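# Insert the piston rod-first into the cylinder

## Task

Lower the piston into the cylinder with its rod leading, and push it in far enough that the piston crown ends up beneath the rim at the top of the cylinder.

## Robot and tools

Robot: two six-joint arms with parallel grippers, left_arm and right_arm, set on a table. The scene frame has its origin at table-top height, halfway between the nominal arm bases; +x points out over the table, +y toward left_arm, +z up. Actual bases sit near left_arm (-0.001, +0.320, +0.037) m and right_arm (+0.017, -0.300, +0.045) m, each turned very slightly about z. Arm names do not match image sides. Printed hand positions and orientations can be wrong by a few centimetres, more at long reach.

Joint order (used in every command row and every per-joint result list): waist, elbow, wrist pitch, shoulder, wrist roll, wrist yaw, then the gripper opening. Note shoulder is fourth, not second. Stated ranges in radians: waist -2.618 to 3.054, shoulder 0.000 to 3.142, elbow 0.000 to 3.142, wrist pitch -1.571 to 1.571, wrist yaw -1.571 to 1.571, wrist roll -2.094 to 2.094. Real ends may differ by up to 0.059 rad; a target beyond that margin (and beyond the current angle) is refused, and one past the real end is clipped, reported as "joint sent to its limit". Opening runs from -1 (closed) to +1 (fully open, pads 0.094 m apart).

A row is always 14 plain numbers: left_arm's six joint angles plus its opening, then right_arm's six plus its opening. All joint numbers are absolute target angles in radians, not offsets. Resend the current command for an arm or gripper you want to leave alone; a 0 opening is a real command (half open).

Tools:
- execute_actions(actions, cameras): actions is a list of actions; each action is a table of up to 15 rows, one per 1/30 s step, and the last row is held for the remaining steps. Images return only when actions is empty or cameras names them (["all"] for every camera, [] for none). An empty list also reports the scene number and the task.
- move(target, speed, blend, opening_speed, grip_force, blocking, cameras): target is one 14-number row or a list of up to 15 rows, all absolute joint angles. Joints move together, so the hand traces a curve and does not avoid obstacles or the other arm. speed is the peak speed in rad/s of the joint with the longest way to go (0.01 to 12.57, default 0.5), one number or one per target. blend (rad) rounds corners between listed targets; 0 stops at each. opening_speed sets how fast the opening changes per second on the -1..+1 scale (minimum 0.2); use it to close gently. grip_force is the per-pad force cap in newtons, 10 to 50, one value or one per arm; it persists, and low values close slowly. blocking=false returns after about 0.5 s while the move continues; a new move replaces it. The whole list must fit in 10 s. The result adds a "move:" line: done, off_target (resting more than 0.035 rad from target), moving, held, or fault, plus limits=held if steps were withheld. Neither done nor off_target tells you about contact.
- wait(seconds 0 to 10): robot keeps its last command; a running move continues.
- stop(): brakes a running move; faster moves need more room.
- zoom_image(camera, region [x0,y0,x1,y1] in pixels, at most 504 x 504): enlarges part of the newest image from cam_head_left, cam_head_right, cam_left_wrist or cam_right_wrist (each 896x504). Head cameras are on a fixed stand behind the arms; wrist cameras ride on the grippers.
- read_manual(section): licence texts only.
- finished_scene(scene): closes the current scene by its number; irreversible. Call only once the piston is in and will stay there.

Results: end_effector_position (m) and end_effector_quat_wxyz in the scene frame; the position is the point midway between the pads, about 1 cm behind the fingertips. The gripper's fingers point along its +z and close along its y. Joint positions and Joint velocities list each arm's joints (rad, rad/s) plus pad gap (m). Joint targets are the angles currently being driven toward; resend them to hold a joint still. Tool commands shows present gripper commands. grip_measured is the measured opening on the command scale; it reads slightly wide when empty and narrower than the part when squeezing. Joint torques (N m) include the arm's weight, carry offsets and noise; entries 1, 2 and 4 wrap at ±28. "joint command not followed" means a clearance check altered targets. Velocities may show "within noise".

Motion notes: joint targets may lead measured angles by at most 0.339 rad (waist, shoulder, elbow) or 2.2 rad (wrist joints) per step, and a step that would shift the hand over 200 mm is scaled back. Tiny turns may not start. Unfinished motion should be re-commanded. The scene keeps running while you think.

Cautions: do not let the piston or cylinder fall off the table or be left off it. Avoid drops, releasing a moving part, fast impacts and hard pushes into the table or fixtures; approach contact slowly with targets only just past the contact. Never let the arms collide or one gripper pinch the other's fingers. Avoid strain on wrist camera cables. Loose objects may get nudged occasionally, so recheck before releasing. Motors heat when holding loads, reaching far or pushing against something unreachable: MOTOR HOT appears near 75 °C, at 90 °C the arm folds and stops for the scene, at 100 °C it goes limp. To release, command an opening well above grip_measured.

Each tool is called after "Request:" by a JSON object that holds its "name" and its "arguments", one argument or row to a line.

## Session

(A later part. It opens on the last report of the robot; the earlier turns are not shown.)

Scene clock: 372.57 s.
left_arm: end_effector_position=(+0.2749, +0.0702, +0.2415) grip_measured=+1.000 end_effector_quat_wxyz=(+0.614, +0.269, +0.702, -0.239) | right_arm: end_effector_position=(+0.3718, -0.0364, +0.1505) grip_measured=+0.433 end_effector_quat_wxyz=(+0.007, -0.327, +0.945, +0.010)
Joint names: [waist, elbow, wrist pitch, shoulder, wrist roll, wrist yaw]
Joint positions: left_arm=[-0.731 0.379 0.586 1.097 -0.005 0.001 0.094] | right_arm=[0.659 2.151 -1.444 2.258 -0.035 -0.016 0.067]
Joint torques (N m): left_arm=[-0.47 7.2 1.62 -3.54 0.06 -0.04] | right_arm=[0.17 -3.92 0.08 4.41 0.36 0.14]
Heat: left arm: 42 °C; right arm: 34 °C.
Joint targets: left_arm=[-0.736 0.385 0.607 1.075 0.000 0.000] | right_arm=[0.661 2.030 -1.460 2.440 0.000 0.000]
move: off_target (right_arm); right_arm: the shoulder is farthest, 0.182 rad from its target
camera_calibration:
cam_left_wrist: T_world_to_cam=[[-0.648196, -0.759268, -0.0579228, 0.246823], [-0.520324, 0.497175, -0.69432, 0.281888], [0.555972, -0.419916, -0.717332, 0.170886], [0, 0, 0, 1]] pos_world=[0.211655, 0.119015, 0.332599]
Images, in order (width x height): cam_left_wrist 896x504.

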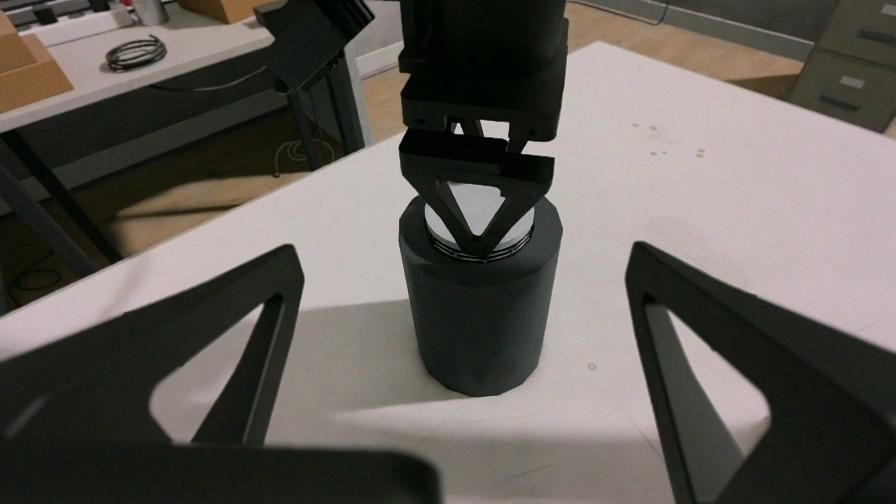

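Request:
{"name": "move", "arguments": {
  "target": [0.25, 0.388, 0.667, 1.30, -0.055, 0.167, 1.0, 0.661, 2.15, -1.45, 2.26, 0.0, 0.0, 0.15],
  "speed": 1.2,
  "cameras": ["cam_head_left", "cam_head_right", "cam_left_wrist"]
}}

Request:
{"name": "zoom_image", "arguments": {
  "camera": "cam_head_left",
  "region": [235, 265, 310, 335]
}}

Request:
{"name": "zoom_image", "arguments": {
  "camera": "cam_head_right",
  "region": [250, 265, 325, 335]
}}

Scene clock: 377.17 s.
left_arm: end_effector_position=(+0.3783, +0.3855, +0.1866) grip_measured=+1.000 end_effector_quat_wxyz=(+0.608, -0.067, +0.791, -0.001) | right_arm: end_effector_position=(+0.3733, -0.0354, +0.1586) grip_measured=+0.433 end_effector_quat_wxyz=(+0.018, -0.319, +0.948, +0.014)
Joint names: [waist, elbow, wrist pitch, shoulder, wrist roll, wrist yaw]
Joint positions: left_arm=[0.246 0.379 0.645 1.291 -0.045 0.152 0.094] | right_arm=[0.659 2.156 -1.442 2.242 -0.017 -0.015 0.067]
Joint torques (N m): left_arm=[0.36 6.86 1.62 -2.43 -0.1 0.16] | right_arm=[0.2 4.66 0.18 -10.5 0.17 0.15]
Heat: left arm: 43 °C; right arm: 34 °C.
Joint targets: left_arm=[0.250 0.388 0.667 1.300 -0.055 0.167] | right_arm=[0.661 2.150 -1.450 2.260 0.000 0.000]
move: done
camera_calibration:
cam_left_wrist: T_world_to_cam=[[0.126539, -0.991824, 0.0165496, 0.332768], [-0.797651, -0.111656, -0.592693, 0.461493], [0.589695, 0.0617979, -0.805258, 0.0243978], [0, 0, 0, 1]] pos_world=[0.311615, 0.380068, 0.287663]
Images, in order (width x height): cam_head_left 896x504, cam_head_right 896x504, cam_left_wrist 896x504.

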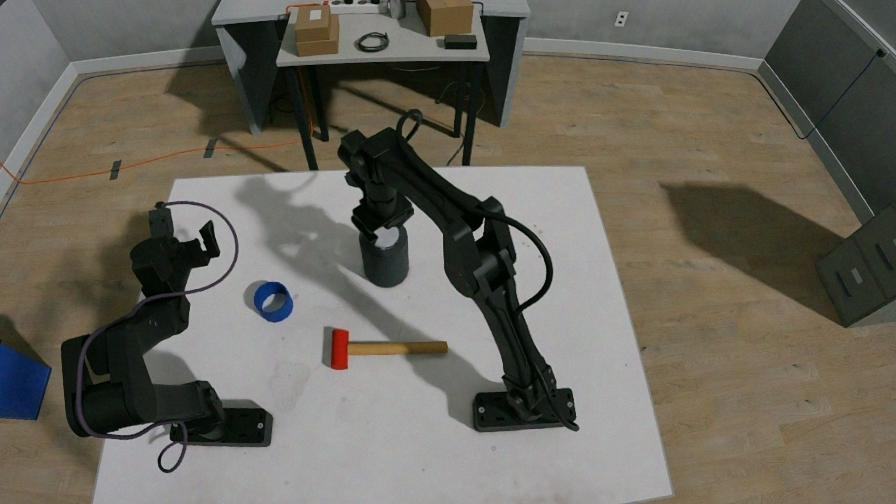

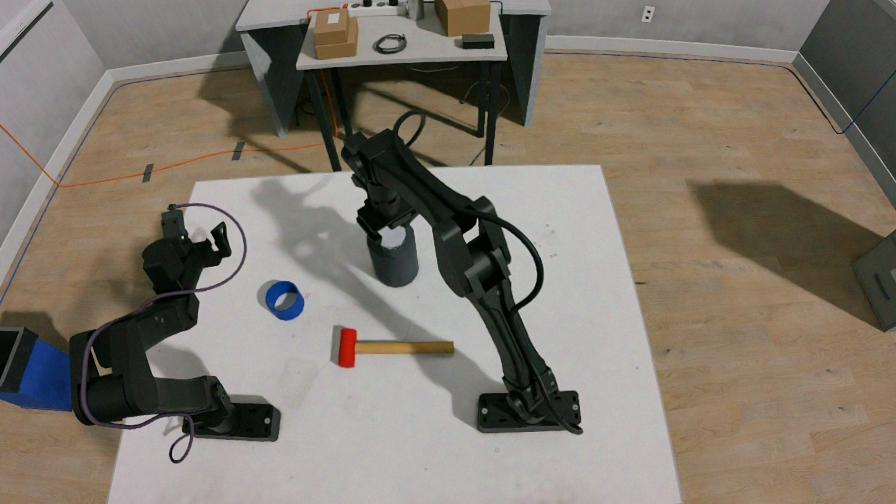

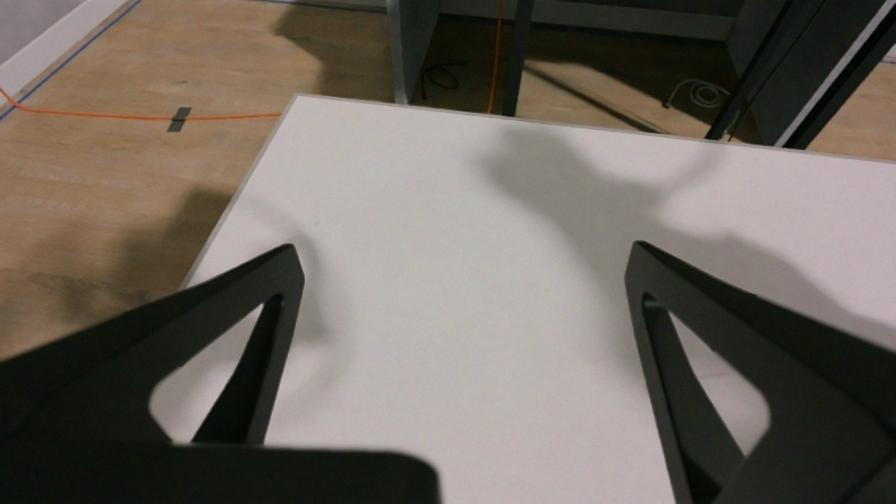

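Scaled by 6.720 from the camera's 896x504 image, which has a finer 1280x720 frame.

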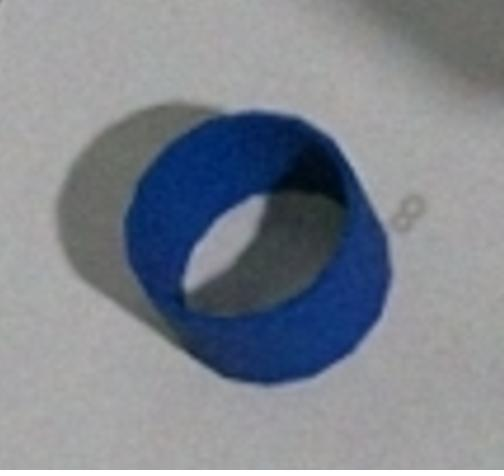

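Scaled by 6.720 from the camera's 896x504 image, which has a finer 1280x720 frame.

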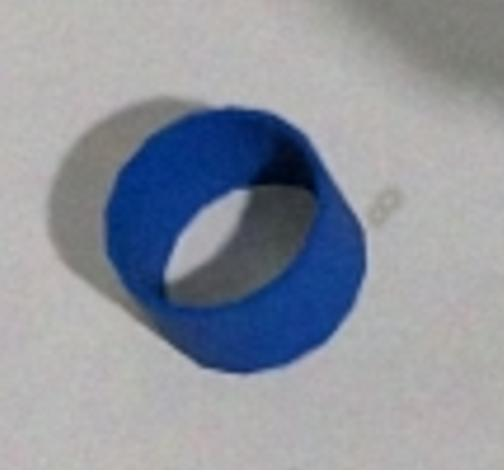

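Request:
{"name": "move", "arguments": {
  "target": [
    [0.25, 0.388, 0.667, 1.30, -0.055, 0.167, 1.0, 0.661, 2.16, -1.45, 2.24, 0.0, 0.0, 0.62],
    [0.25, 0.388, 0.667, 1.30, -0.055, 0.167, 1.0, 0.661, 2.335, -1.543, 2.259, 0.0, 0.0, -1.0],
    [-0.736, 0.385, 0.607, 1.075, 0.0, 0.0, 1.0, 0.661, 2.160, -1.413, 2.207, 0.0, 0.0, -1.0],
    [-0.736, 0.385, 0.607, 1.075, 0.0, 0.0, 1.0, 0.661, 2.02, -1.39, 2.42, 0.0, 0.0, -1.0]
  ],
  "speed": [0.5, 0.5, 0.8, 0.25],
  "blend": [0, 0, 0.01, 0],
  "cameras": ["cam_left_wrist"]
}}

Request:
{"name": "zoom_image", "arguments": {
  "camera": "cam_left_wrist",
  "region": [390, 100, 600, 320]
}}

Scene clock: 384.87 s.
left_arm: end_effector_position=(+0.2742, +0.0680, +0.2503) grip_measured=+1.000 end_effector_quat_wxyz=(+0.625, +0.268, +0.690, -0.248) | right_arm: end_effector_position=(+0.3771, -0.0333, +0.1560) grip_measured=-0.980 end_effector_quat_wxyz=(+0.028, -0.314, +0.949, +0.015)
Joint names: [waist, elbow, wrist pitch, shoulder, wrist roll, wrist yaw]
Joint positions: left_arm=[-0.731 0.379 0.62 1.096 -0.007 0.011 0.094] | right_arm=[0.659 2.136 -1.408 2.237 -0.007 -0.012 0.001]
Joint torques (N m): left_arm=[-0.44 7.21 1.3 -3.51 0.08 -0.14] | right_arm=[0.25 -3.62 0.59 4.59 0.08 0.11]
Heat: left arm: 43 °C; right arm: 34 °C.
Joint targets: left_arm=[-0.736 0.385 0.607 1.075 0.000 0.000] | right_arm=[0.661 2.020 -1.390 2.420 0.000 0.000]
move: off_target (right_arm); right_arm: the shoulder is farthest, 0.183 rad from its target
camera_calibration:
cam_left_wrist: T_world_to_cam=[[-0.654742, -0.753898, -0.0543167, 0.245857], [-0.498111, 0.484413, -0.719187, 0.289676], [0.568505, -0.443826, -0.692691, 0.168648], [0, 0, 0, 1]] pos_world=[0.209386, 0.119879, 0.338506]
Images, in order (width x height): cam_left_wrist 896x504.

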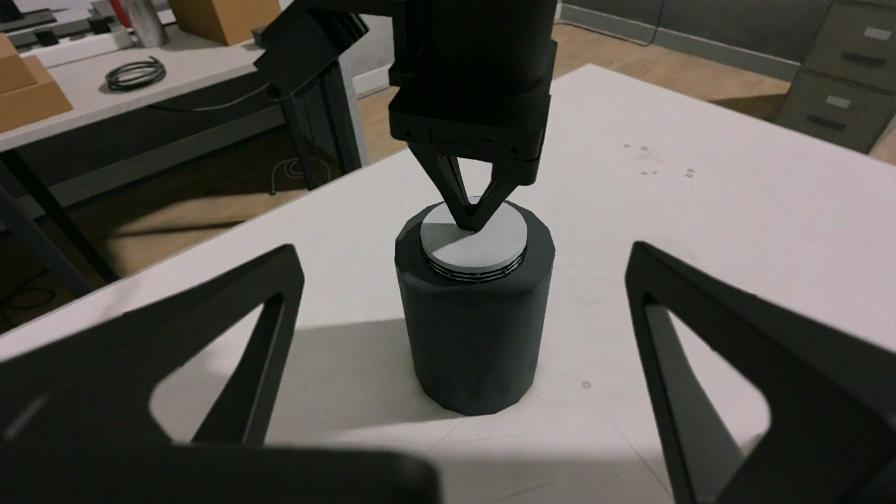

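Scaled by 2.291 from the camera's 896x504 image, which has a finer 1280x720 frame.

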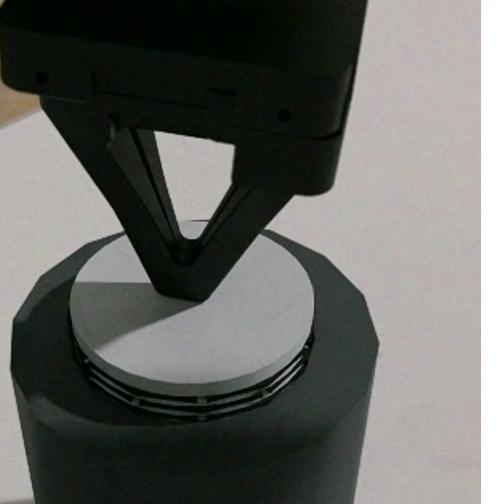

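Request:
{"name": "move", "arguments": {
  "target": [-0.736, 0.385, 0.607, 1.075, 0.0, 0.0, 1.0, 0.661, 1.975, -1.385, 2.485, 0.0, 0.0, -1.0],
  "speed": 0.15
}}

Request:
{"name": "move", "arguments": {
  "target": [-0.736, 0.385, 0.607, 1.075, 0.0, 0.0, 1.0, 0.661, 1.94, -1.38, 2.535, 0.0, 0.0, -1.0],
  "speed": 0.15,
  "cameras": ["cam_left_wrist"]
}}

Request:
{"name": "zoom_image", "arguments": {
  "camera": "cam_left_wrist",
  "region": [390, 100, 600, 320]
}}

Scene clock: 386.07 s.
left_arm: end_effector_position=(+0.2742, +0.0680, +0.2503) grip_measured=+1.000 end_effector_quat_wxyz=(+0.625, +0.268, +0.690, -0.248) | right_arm: end_effector_position=(+0.3768, -0.0335, +0.1543) grip_measured=-0.980 end_effector_quat_wxyz=(+0.026, -0.314, +0.949, +0.015)
Joint names: [waist, elbow, wrist pitch, shoulder, wrist roll, wrist yaw]
Joint positions: left_arm=[-0.731 0.379 0.62 1.096 -0.007 0.011 0.094] | right_arm=[0.659 2.13 -1.404 2.237 -0.007 -0.012 0.001]
Joint torques (N m): left_arm=[-0.43 7.21 1.3 -3.51 0.08 -0.14] | right_arm=[0.18 -6.58 0.57 10.81 0.08 0.12]
Heat: left arm: 43 °C; right arm: 34 °C.
Joint targets: left_arm=[-0.736 0.385 0.607 1.075 0.000 0.000] | right_arm=[0.661 1.975 -1.385 2.485 0.000 0.000]
move: off_target (right_arm); right_arm: the shoulder is farthest, 0.248 rad from its target

Scene clock: 386.77 s.
left_arm: end_effector_position=(+0.2742, +0.0680, +0.2503) grip_measured=+1.000 end_effector_quat_wxyz=(+0.625, +0.268, +0.690, -0.248) | right_arm: end_effector_position=(+0.3766, -0.0337, +0.1530) grip_measured=-0.980 end_effector_quat_wxyz=(+0.025, -0.314, +0.949, +0.015)
Joint names: [waist, elbow, wrist pitch, shoulder, wrist roll, wrist yaw]
Joint positions: left_arm=[-0.731 0.379 0.62 1.096 -0.007 0.011 0.094] | right_arm=[0.659 2.126 -1.401 2.238 -0.007 -0.012 0.001]
Joint torques (N m): left_arm=[-0.43 7.2 1.3 -3.51 0.08 -0.14] | right_arm=[0.18 -9.1 0.62 15.6 0.07 0.11]
Heat: left arm: 42 °C; right arm: 34 °C.
Joint targets: left_arm=[-0.736 0.385 0.607 1.075 0.000 0.000] | right_arm=[0.661 1.940 -1.380 2.535 0.000 0.000]
move: off_target (right_arm); right_arm: the shoulder is farthest, 0.297 rad from its target
camera_calibration:
cam_left_wrist: T_world_to_cam=[[-0.654742, -0.753898, -0.0543167, 0.245857], [-0.498111, 0.484413, -0.719187, 0.289676], [0.568505, -0.443826, -0.692691, 0.168648], [0, 0, 0, 1]] pos_world=[0.209386, 0.119879, 0.338506]
Images, in order (width x height): cam_left_wrist 896x504.

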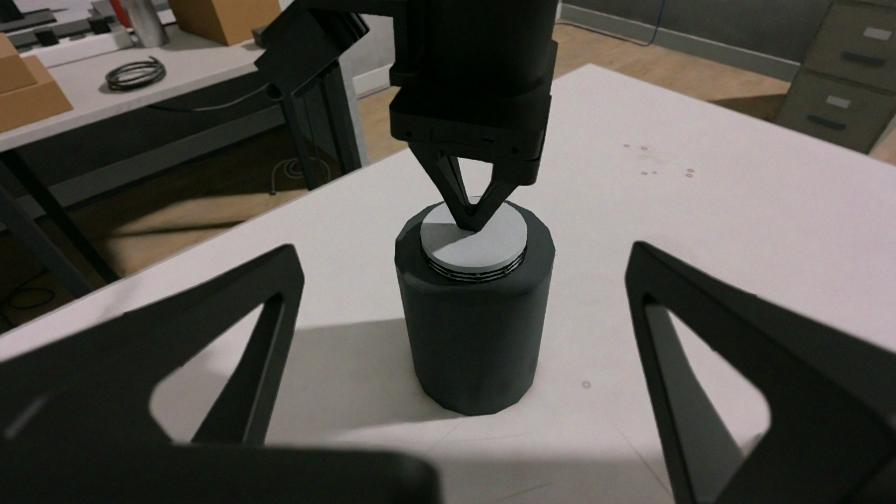

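Scaled by 2.291 from the camera's 896x504 image, which has a finer 1280x720 frame.

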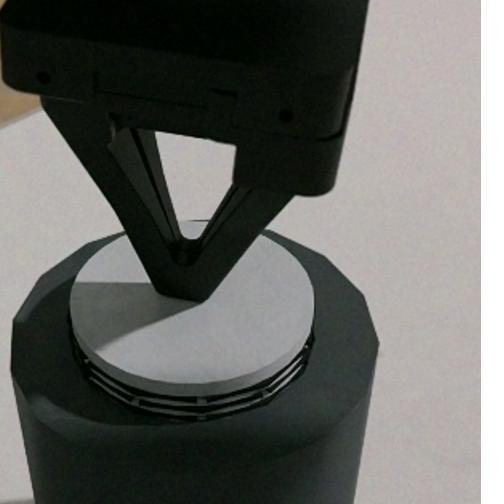

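Request:
{"name": "zoom_image", "arguments": {
  "camera": "cam_left_wrist",
  "region": [385, 205, 445, 265]
}}

Request:
{"name": "zoom_image", "arguments": {
  "camera": "cam_left_wrist",
  "region": [505, 205, 565, 265]
}}

Request:
{"name": "zoom_image", "arguments": {
  "camera": "cam_left_wrist",
  "region": [445, 245, 505, 305]
}}

Scaled by 8.400 from the camera's 896x504 image, which has a finer 1280x720 frame.

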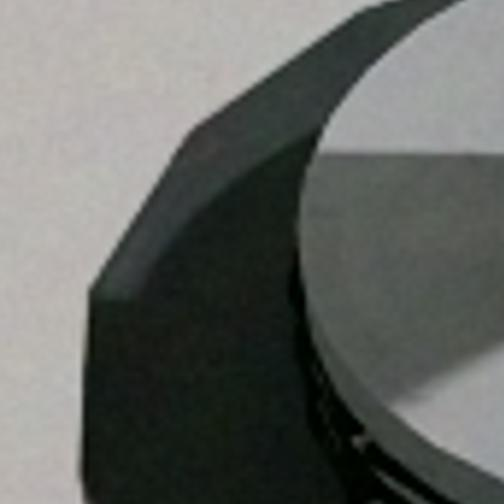

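Scaled by 8.400 from the camera's 896x504 image, which has a finer 1280x720 frame.

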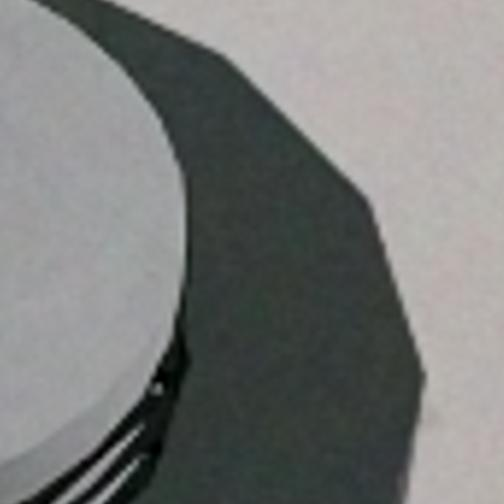

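Scaled by 8.400 from the camera's 896x504 image, which has a finer 1280x720 frame.

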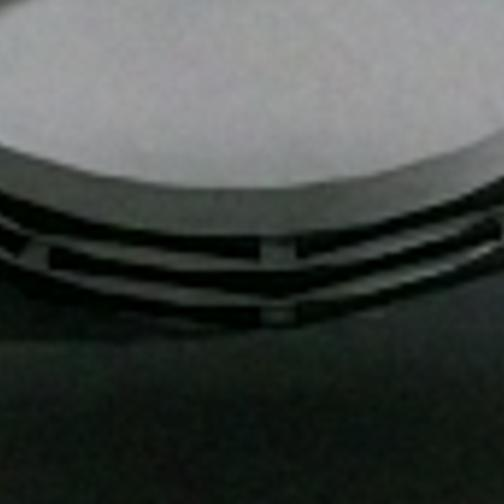

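Request:
{"name": "move", "arguments": {
  "target": [
    [-0.736, 0.385, 0.607, 1.075, 0.0, 0.0, 1.0, 0.661, 2.16, -1.41, 2.21, 0.0, 0.0, -1.0],
    [-0.736, 0.385, 0.607, 1.075, 0.0, 0.0, 1.0, 0.661, 2.335, -1.543, 2.259, 0.0, 0.0, 0.62],
    [-0.736, 0.385, 0.607, 1.075, 0.0, 0.0, 1.0, 0.661, 2.176, -1.452, 2.225, 0.0, 0.0, 0.62],
    [-0.736, 0.385, 0.607, 1.075, 0.0, 0.0, 1.0, 0.661, 2.176, -1.452, 2.225, 0.0, 0.0, 0.51]
  ],
  "speed": [0.6, 0.5, 0.4, 0.4],
  "blend": [0.01, 0, 0, 0],
  "cameras": ["cam_left_wrist", "cam_right_wrist"]
}}

Request:
{"name": "zoom_image", "arguments": {
  "camera": "cam_left_wrist",
  "region": [390, 100, 600, 320]
}}

Request:
{"name": "zoom_image", "arguments": {
  "camera": "cam_right_wrist",
  "region": [300, 80, 610, 380]
}}

Scene clock: 401.67 s.
left_arm: end_effector_position=(+0.2742, +0.0680, +0.2503) grip_measured=+1.000 end_effector_quat_wxyz=(+0.625, +0.268, +0.690, -0.248) | right_arm: end_effector_position=(+0.3740, -0.0356, +0.1652) grip_measured=+0.512 end_effector_quat_wxyz=(+0.021, -0.314, +0.949, +0.013)
Joint names: [waist, elbow, wrist pitch, shoulder, wrist roll, wrist yaw]
Joint positions: left_arm=[-0.731 0.379 0.62 1.096 -0.007 0.011 0.094] | right_arm=[0.659 2.185 -1.464 2.244 -0.007 -0.012 0.071]
Joint torques (N m): left_arm=[-0.44 7.21 1.3 -3.49 0.08 -0.14] | right_arm=[0.31 4.41 0.42 -13.74 0.06 0.11]
Heat: left arm: 41 °C; right arm: 34 °C.
Joint targets: left_arm=[-0.736 0.385 0.607 1.075 0.000 0.000] | right_arm=[0.661 2.176 -1.452 2.225 0.000 0.000]
move: done
camera_calibration:
cam_left_wrist: T_world_to_cam=[[-0.654742, -0.753898, -0.0543167, 0.245857], [-0.498111, 0.484413, -0.719187, 0.289676], [0.568505, -0.443826, -0.692691, 0.168648], [0, 0, 0, 1]] pos_world=[0.209386, 0.119879, 0.338506]
cam_right_wrist: T_world_to_cam=[[0.564671, -0.823921, -0.0479694, -0.232781], [-0.651837, -0.480874, 0.586403, 0.137648], [-0.506217, -0.299856, -0.808598, 0.435985], [0, 0, 0, 1]] pos_world=[0.441872, 0.00513129, 0.260653]
Images, in order (width x height): cam_left_wrist 896x504, cam_right_wrist 896x504.

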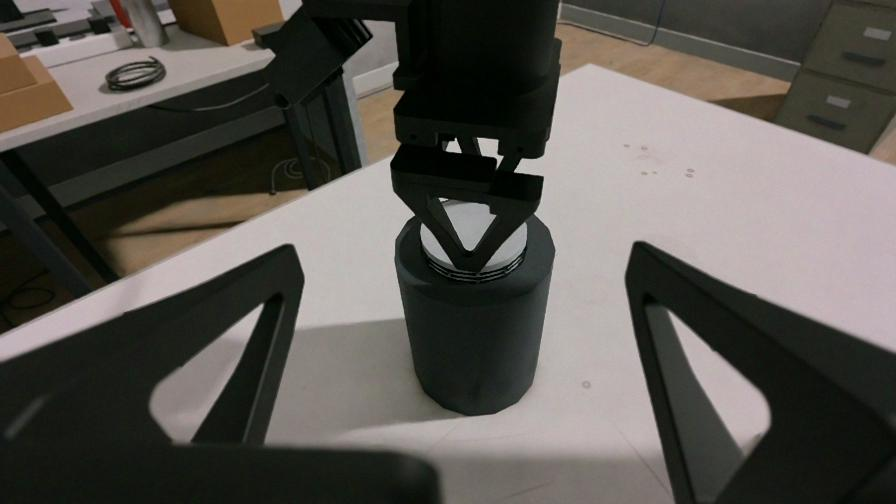

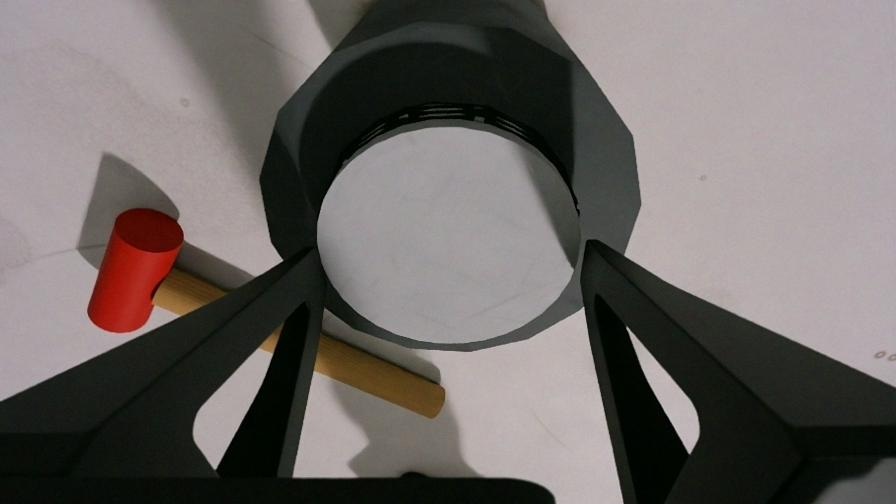

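Scaled by 2.291 from the camera's 896x504 image, which has a finer 1280x720 frame.

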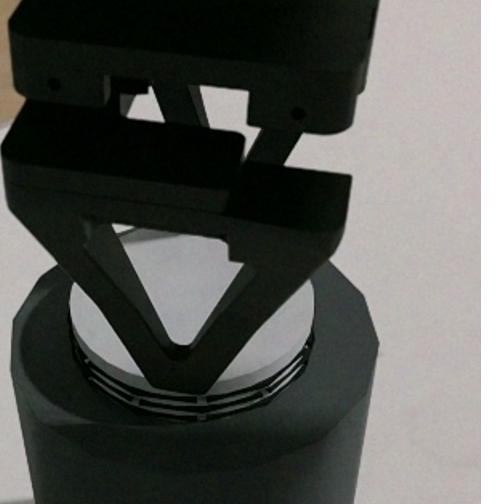

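Scaled by 1.626 from the camera's 896x504 image, which has a finer 1280x720 frame.

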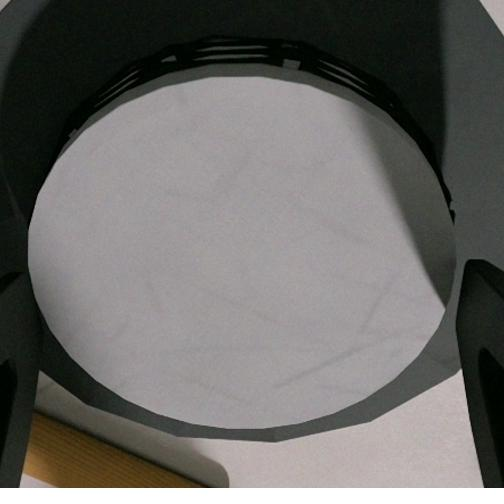

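Request:
{"name": "move", "arguments": {
  "target": [
    [-0.736,0.385,0.607,1.075,0,0,1.0,0.71,2.176,-1.452,2.225,0,0,0.51],
    [-0.736,0.385,0.607,1.075,0,0,1.0,0.61,2.176,-1.432,2.225,0,0,0.51],
    [-0.736,0.385,0.607,1.075,0,0,1.0,0.71,2.176,-1.412,2.225,0,0,0.51],
    [-0.736,0.385,0.607,1.075,0,0,1.0,0.61,2.176,-1.402,2.225,0,0,0.51],
    [-0.736,0.385,0.607,1.075,0,0,1.0,0.71,2.176,-1.422,2.225,0,0,0.51],
    [-0.736,0.385,0.607,1.075,0,0,1.0,0.61,2.176,-1.452,2.225,0,0,0.51],
    [-0.736,0.385,0.607,1.075,0,0,1.0,0.71,2.176,-1.482,2.225,0,0,0.51],
    [-0.736,0.385,0.607,1.075,0,0,1.0,0.61,2.176,-1.502,2.225,0,0,0.51],
    [-0.736,0.385,0.607,1.075,0,0,1.0,0.71,2.176,-1.492,2.225,0,0,0.51],
    [-0.736,0.385,0.607,1.075,0,0,1.0,0.61,2.176,-1.472,2.225,0,0,0.51],
    [-0.736,0.385,0.607,1.075,0,0,1.0,0.69,2.176,-1.402,2.225,0,0,0.51],
    [-0.736,0.385,0.607,1.075,0,0,1.0,0.675,2.176,-1.502,2.225,0,0,0.51],
    [-0.736,0.385,0.607,1.075,0,0,1.0,0.655,2.176,-1.402,2.225,0,0,0.51],
    [-0.736,0.385,0.607,1.075,0,0,1.0,0.64,2.176,-1.502,2.225,0,0,0.51],
    [-0.736,0.385,0.607,1.075,0,0,1.0,0.661,2.176,-1.452,2.225,0,0,0.51]
  ],
  "speed": 0.35,
  "blend": [0.01,0.01,0.01,0.01,0.01,0.01,0.01,0.01,0.01,0.01,0.01,0.01,0.01,0.01,0],
  "cameras": ["cam_left_wrist", "cam_right_wrist"]
}}

Request:
{"name": "zoom_image", "arguments": {
  "camera": "cam_left_wrist",
  "region": [390, 100, 600, 320]
}}

Request:
{"name": "zoom_image", "arguments": {
  "camera": "cam_right_wrist",
  "region": [300, 80, 610, 380]
}}

Scene clock: 408.57 s.
left_arm: end_effector_position=(+0.2742, +0.0680, +0.2503) grip_measured=+1.000 end_effector_quat_wxyz=(+0.625, +0.268, +0.690, -0.248) | right_arm: end_effector_position=(+0.3748, -0.0381, +0.1655) grip_measured=+0.512 end_effector_quat_wxyz=(+0.020, -0.310, +0.950, +0.011)
Joint names: [waist, elbow, wrist pitch, shoulder, wrist roll, wrist yaw]
Joint positions: left_arm=[-0.731 0.379 0.62 1.096 -0.007 0.011 0.094] | right_arm=[0.654 2.185 -1.468 2.243 -0.004 -0.009 0.071]
Joint torques (N m): left_arm=[-0.43 7.2 1.3 -3.49 0.08 -0.14] | right_arm=[0.65 4.4 0.44 -13.67 0.05 0.09]
Motor temperatures (°C): left_arm=[28 32 41 29 26 27 25] | right_arm=[30 32 33 32 28 29 30]
Heat: left arm: 41 °C; right arm: 33 °C.
Joint targets: left_arm=[-0.736 0.385 0.607 1.075 0.000 0.000] | right_arm=[0.661 2.176 -1.452 2.225 0.000 0.000]
move: done
camera_calibration:
cam_left_wrist: T_world_to_cam=[[-0.654742, -0.753898, -0.0543167, 0.245857], [-0.498111, 0.484413, -0.719187, 0.289676], [0.568505, -0.443826, -0.692691, 0.168648], [0, 0, 0, 1]] pos_world=[0.209386, 0.119879, 0.338506]
cam_right_wrist: T_world_to_cam=[[0.55849, -0.828269, -0.0453764, -0.233618], [-0.654971, -0.473884, 0.588597, 0.137869], [-0.50902, -0.299006, -0.807152, 0.436722], [0, 0, 0, 1]] pos_world=[0.443074, 0.00241803, 0.260751]
Images, in order (width x height): cam_left_wrist 896x504, cam_right_wrist 896x504.

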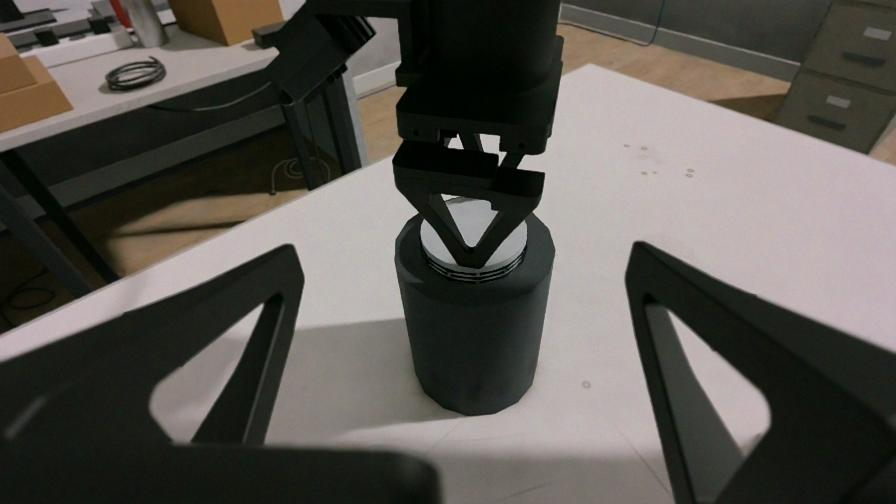

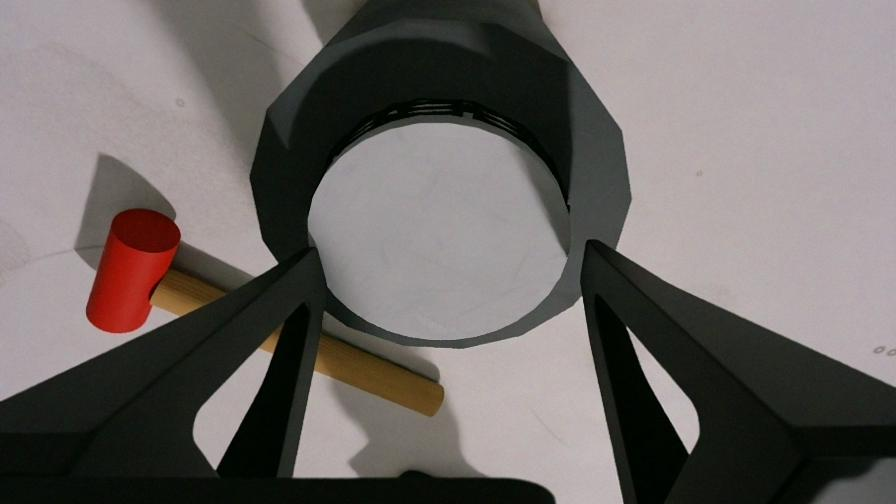

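Scaled by 2.291 from the camera's 896x504 image, which has a finer 1280x720 frame.

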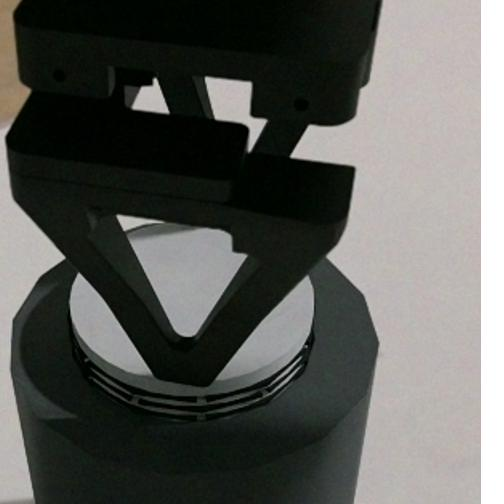

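Scaled by 1.626 from the camera's 896x504 image, which has a finer 1280x720 frame.

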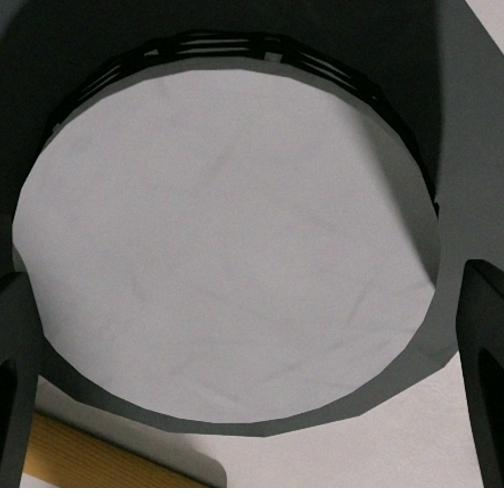

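Request:
{"name": "move", "arguments": {
  "target": [
    [-0.736,0.385,0.607,1.075,0,0,1.0,0.664,2.176,-1.452,2.225,0,0,0.62],
    [-0.736,0.385,0.607,1.075,0,0,1.0,0.664,2.145,-1.427,2.225,0,0,0.62],
    [-0.736,0.385,0.607,1.075,0,0,1.0,0.664,2.145,-1.427,2.225,0,0,0.15],
    [-0.736,0.385,0.607,1.075,0,0,1.0,0.661,2.115,-1.427,2.285,0,0,0.15],
    [-0.736,0.385,0.607,1.075,0,0,1.0,0.661,2.115,-1.427,2.285,1.5,0,0.15]
  ],
  "speed": [0.3,0.3,0.3,0.3,0.6],
  "opening_speed": 1.0,
  "cameras": ["cam_left_wrist", "cam_right_wrist"]
}}

Request:
{"name": "zoom_image", "arguments": {
  "camera": "cam_left_wrist",
  "region": [390, 100, 600, 320]
}}

Scene clock: 421.77 s.
left_arm: end_effector_position=(+0.2742, +0.0680, +0.2503) grip_measured=+1.000 end_effector_quat_wxyz=(+0.625, +0.268, +0.690, -0.248) | right_arm: end_effector_position=(+0.3739, -0.0314, +0.1565) grip_measured=+0.444 end_effector_quat_wxyz=(+0.013, +0.383, +0.923, +0.023)
Joint names: [waist, elbow, wrist pitch, shoulder, wrist roll, wrist yaw]
Joint positions: left_arm=[-0.731 0.379 0.62 1.096 -0.007 0.011 0.094] | right_arm=[0.671 2.149 -1.424 2.243 1.43 0 0.068]
Joint torques (N m): left_arm=[-0.43 7.2 1.31 -3.49 0.09 -0.14] | right_arm=[-1.07 2.81 0.28 -8.38 0.64 0.01]
Heat: left arm: 41 °C; right arm: 33 °C.
Joint targets: left_arm=[-0.736 0.385 0.607 1.075 0.000 0.000] | right_arm=[0.661 2.115 -1.427 2.285 1.500 0.000]
move: off_target (right_arm); right_arm: the wrist roll is farthest, 0.070 rad from its target
camera_calibration:
cam_left_wrist: T_world_to_cam=[[-0.654742, -0.753898, -0.0543167, 0.245857], [-0.498111, 0.484413, -0.719187, 0.289676], [0.568505, -0.443826, -0.692691, 0.168648], [0, 0, 0, 1]] pos_world=[0.209386, 0.119879, 0.338506]
cam_right_wrist: T_world_to_cam=[[-0.731906, -0.675899, -0.0864551, 0.26577], [-0.57143, 0.539704, 0.618213, 0.14173], [-0.371189, 0.501877, -0.781241, 0.40054], [0, 0, 0, 1]] pos_world=[0.424183, -0.0978801, 0.248276]
Images, in order (width x height): cam_left_wrist 896x504, cam_right_wrist 896x504.

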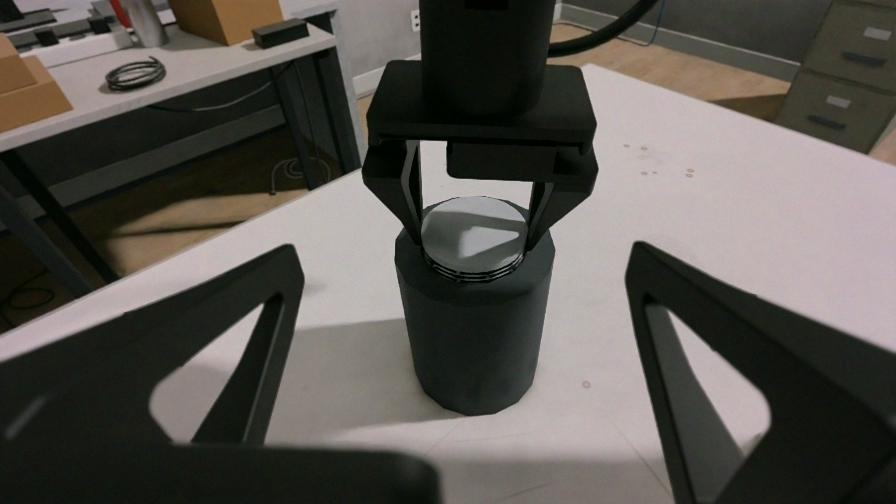

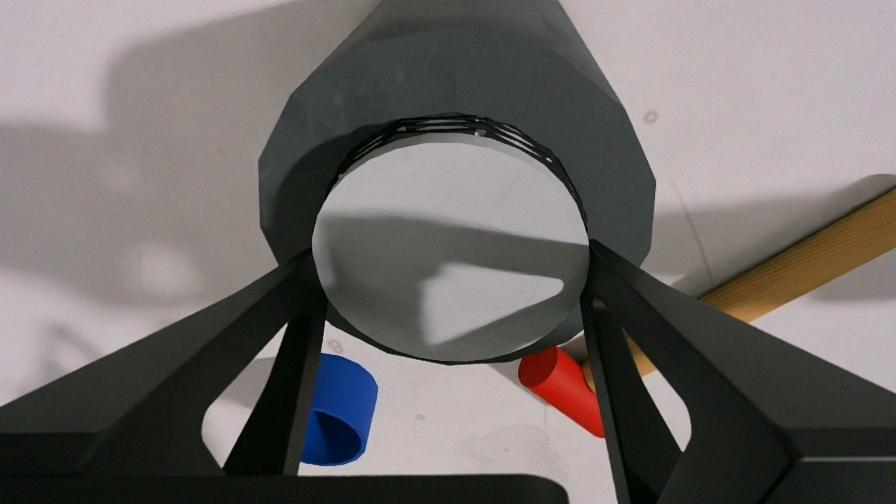

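Scaled by 2.291 from the camera's 896x504 image, which has a finer 1280x720 frame.

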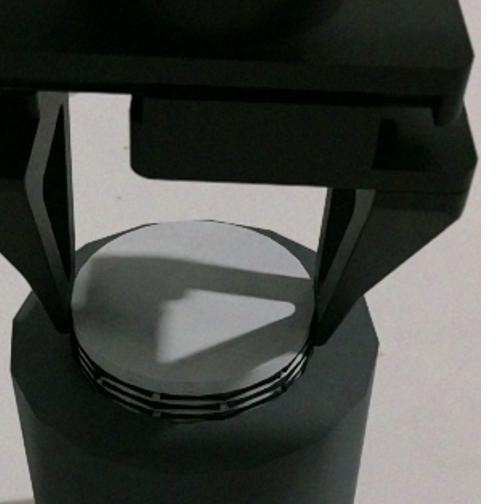

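Request:
{"name": "zoom_image", "arguments": {
  "camera": "cam_left_wrist",
  "region": [415, 245, 475, 295]
}}

Request:
{"name": "zoom_image", "arguments": {
  "camera": "cam_left_wrist",
  "region": [470, 245, 530, 295]
}}

Request:
{"name": "zoom_image", "arguments": {
  "camera": "cam_right_wrist",
  "region": [400, 100, 500, 150]
}}

Request:
{"name": "zoom_image", "arguments": {
  "camera": "cam_right_wrist",
  "region": [310, 110, 400, 200]
}}

Request:
{"name": "zoom_image", "arguments": {
  "camera": "cam_right_wrist",
  "region": [500, 110, 600, 210]
}}

Scaled by 8.400 from the camera's 896x504 image, which has a finer 1280x720 frame.

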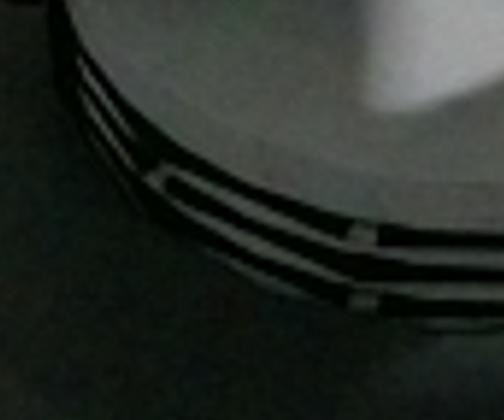

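Scaled by 8.400 from the camera's 896x504 image, which has a finer 1280x720 frame.

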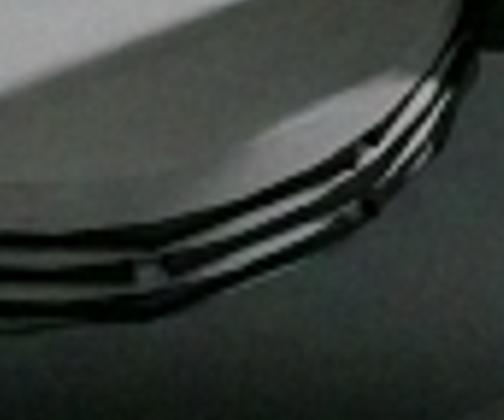

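Scaled by 5.040 from the camera's 896x504 image, which has a finer 1280x720 frame.

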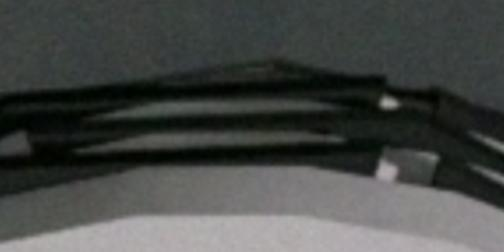

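Scaled by 5.600 from the camera's 896x504 image, which has a finer 1280x720 frame.

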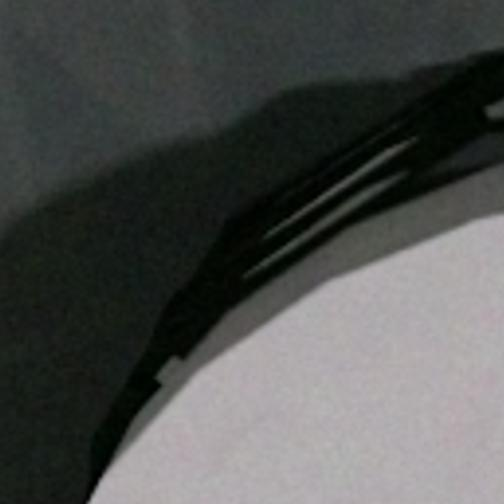

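Scaled by 5.040 from the camera's 896x504 image, which has a finer 1280x720 frame.

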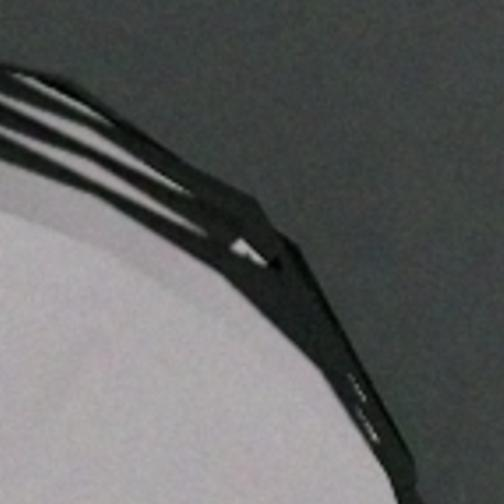

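Request:
{"name": "move", "arguments": {
  "target": [
    [-0.736,0.385,0.607,1.075,0,0,1.0,0.665,2.085,-1.420,2.33,1.3,0,0.15],
    [-0.736,0.385,0.607,1.075,0,0,1.0,0.700,2.075,-1.418,2.335,1.05,0,0.15],
    [-0.736,0.385,0.607,1.075,0,0,1.0,0.630,2.075,-1.417,2.335,1.55,0,0.15],
    [-0.736,0.385,0.607,1.075,0,0,1.0,0.700,2.075,-1.416,2.335,1.05,0,0.15],
    [-0.736,0.385,0.607,1.075,0,0,1.0,0.630,2.075,-1.415,2.335,1.55,0,0.15],
    [-0.736,0.385,0.607,1.075,0,0,1.0,0.700,2.075,-1.414,2.335,1.05,0,0.15],
    [-0.736,0.385,0.607,1.075,0,0,1.0,0.630,2.075,-1.413,2.335,1.55,0,0.15],
    [-0.736,0.385,0.607,1.075,0,0,1.0,0.700,2.075,-1.412,2.335,1.05,0,0.15],
    [-0.736,0.385,0.607,1.075,0,0,1.0,0.630,2.075,-1.411,2.335,1.55,0,0.15],
    [-0.736,0.385,0.607,1.075,0,0,1.0,0.700,2.075,-1.410,2.335,1.05,0,0.15],
    [-0.736,0.385,0.607,1.075,0,0,1.0,0.630,2.075,-1.409,2.335,1.55,0,0.15],
    [-0.736,0.385,0.607,1.075,0,0,1.0,0.700,2.075,-1.407,2.335,1.05,0,0.15],
    [-0.736,0.385,0.607,1.075,0,0,1.0,0.630,2.075,-1.405,2.335,1.55,0,0.15],
    [-0.736,0.385,0.607,1.075,0,0,1.0,0.700,2.075,-1.403,2.335,1.05,0,0.15],
    [-0.736,0.385,0.607,1.075,0,0,1.0,0.665,2.075,-1.403,2.335,1.3,0,0.15]
  ],
  "speed": 0.85,
  "blend": [0.03,0.03,0.03,0.03,0.03,0.03,0.03,0.03,0.03,0.03,0.03,0.03,0.03,0.03,0],
  "cameras": ["cam_left_wrist"]
}}

Request:
{"name": "zoom_image", "arguments": {
  "camera": "cam_left_wrist",
  "region": [390, 150, 560, 320]
}}

Scene clock: 439.33 s.
left_arm: end_effector_position=(+0.2742, +0.0680, +0.2503) grip_measured=+1.000 end_effector_quat_wxyz=(+0.625, +0.268, +0.690, -0.248) | right_arm: end_effector_position=(+0.3733, -0.0315, +0.1542) grip_measured=+0.444 end_effector_quat_wxyz=(+0.016, +0.304, +0.952, +0.018)
Joint names: [waist, elbow, wrist pitch, shoulder, wrist roll, wrist yaw]
Joint positions: left_arm=[-0.731 0.379 0.62 1.096 -0.007 0.011 0.094] | right_arm=[0.674 2.14 -1.419 2.244 1.264 0.005 0.068]
Joint torques (N m): left_arm=[-0.44 7.2 1.3 -3.51 0.08 -0.14] | right_arm=[-0.9 0.35 0.48 -3.95 0.35 -0.06]
Heat: left arm: 41 °C; right arm: 33 °C.
Joint targets: left_arm=[-0.736 0.385 0.607 1.075 0.000 0.000] | right_arm=[0.665 2.075 -1.403 2.335 1.300 0.000]
move: off_target (right_arm); right_arm: the shoulder is farthest, 0.091 rad from its target
camera_calibration:
cam_left_wrist: T_world_to_cam=[[-0.654742, -0.753898, -0.0543167, 0.245857], [-0.498111, 0.484413, -0.719187, 0.289676], [0.568505, -0.443826, -0.692691, 0.168648], [0, 0, 0, 1]] pos_world=[0.209386, 0.119879, 0.338506]
Images, in order (width x height): cam_left_wrist 896x504.

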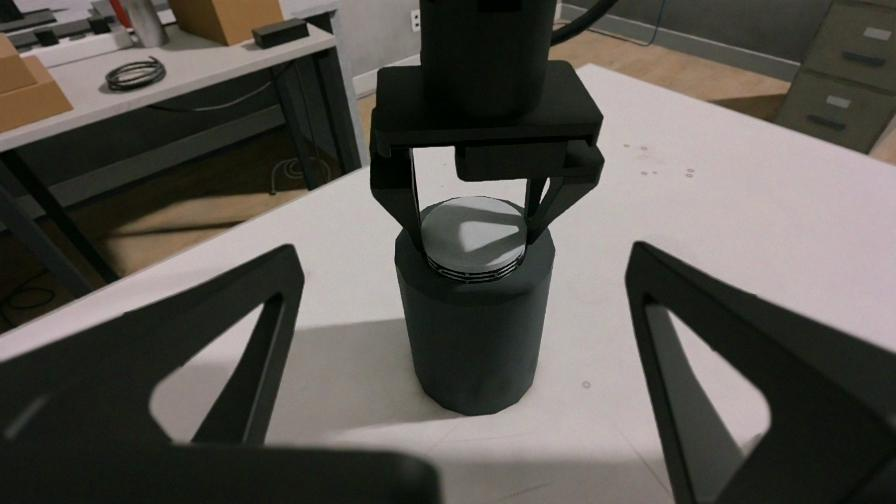

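Scaled by 2.965 from the camera's 896x504 image, which has a finer 1280x720 frame.

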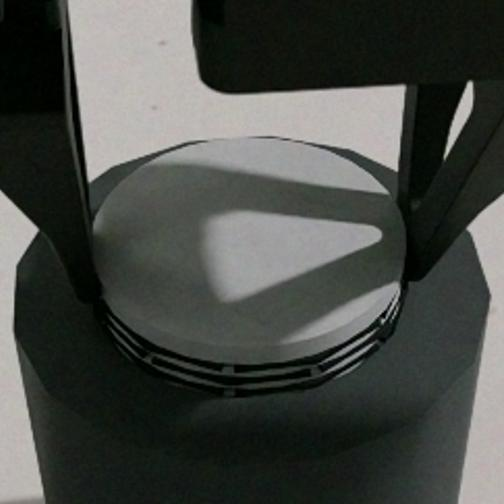

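Request:
{"name": "move", "arguments": {
  "target": [
    [-0.736,0.385,0.607,1.075,0,0,1.0,0.667,2.12,-1.42,2.26,1.28,0,0.8],
    [-0.736,0.385,0.607,1.075,0,0,1.0,0.667,2.335,-1.543,2.259,1.28,0,0.8],
    [-0.736,0.385,0.607,1.075,0,0,1.0,0.661,1.37,-0.674,1.57,0,0,1.0],
    [-0.736,0.385,0.607,1.075,0,0,1.0,0.661,0.865,0.058,1.477,0,0,1.0],
    [-0.736,0.385,0.607,1.075,0,0,1.0,0.661,0.774,0.225,1.574,0,0,1.0],
    [-0.736,0.385,0.607,1.075,0,0,1.0,0.661,0.774,0.225,1.574,0,0,0.15]
  ],
  "speed": [0.5,0.5,1.2,0.9,0.4,0.4],
  "blend": [0,0.05,0.05,0.03,0,0],
  "opening_speed": 1.2,
  "cameras": ["cam_left_wrist", "cam_right_wrist"]
}}

Scene clock: 451.13 s.
left_arm: end_effector_position=(+0.2742, +0.0680, +0.2503) grip_measured=+1.000 end_effector_quat_wxyz=(+0.625, +0.268, +0.690, -0.248) | right_arm: end_effector_position=(+0.3736, -0.0341, +0.1593) grip_measured=+0.415 end_effector_quat_wxyz=(+0.451, -0.275, +0.835, +0.152)
Joint names: [waist, elbow, wrist pitch, shoulder, wrist roll, wrist yaw]
Joint positions: left_arm=[-0.731 0.379 0.62 1.096 -0.007 0.011 0.094] | right_arm=[0.665 0.782 0.21 1.57 0.003 -0.004 0.066]
Joint torques (N m): left_arm=[-0.44 7.2 1.3 -3.51 0.08 -0.14] | right_arm=[-0.42 5 1.94 -6.27 -0.01 0.05]
Heat: left arm: 41 °C; right arm: 33 °C.
Joint targets: left_arm=[-0.736 0.385 0.607 1.075 0.000 0.000] | right_arm=[0.661 0.774 0.225 1.574 0.000 0.000]
move: done; blend cut to 0 rad at target 3
camera_calibration:
cam_left_wrist: T_world_to_cam=[[-0.654742, -0.753898, -0.0543167, 0.245857], [-0.498111, 0.484413, -0.719187, 0.289676], [0.568505, -0.443826, -0.692691, 0.168648], [0, 0, 0, 1]] pos_world=[0.209386, 0.119879, 0.338506]
cam_right_wrist: T_world_to_cam=[[0.60105, -0.797208, -0.0565548, -0.243032], [-0.768932, -0.557534, -0.312889, 0.325889], [0.217906, 0.231548, -0.948105, 0.201296], [0, 0, 0, 1]] pos_world=[0.352797, -0.0586625, 0.279072]
Images, in order (width x height): cam_left_wrist 896x504, cam_right_wrist 896x504.

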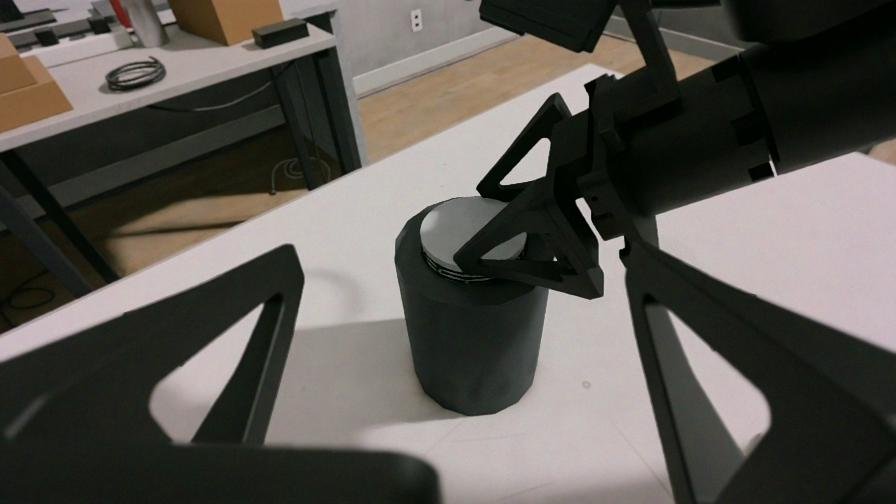

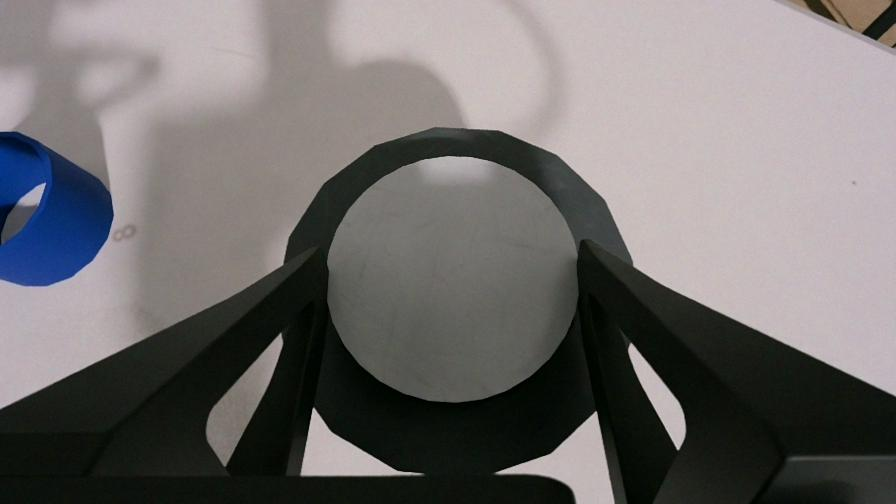

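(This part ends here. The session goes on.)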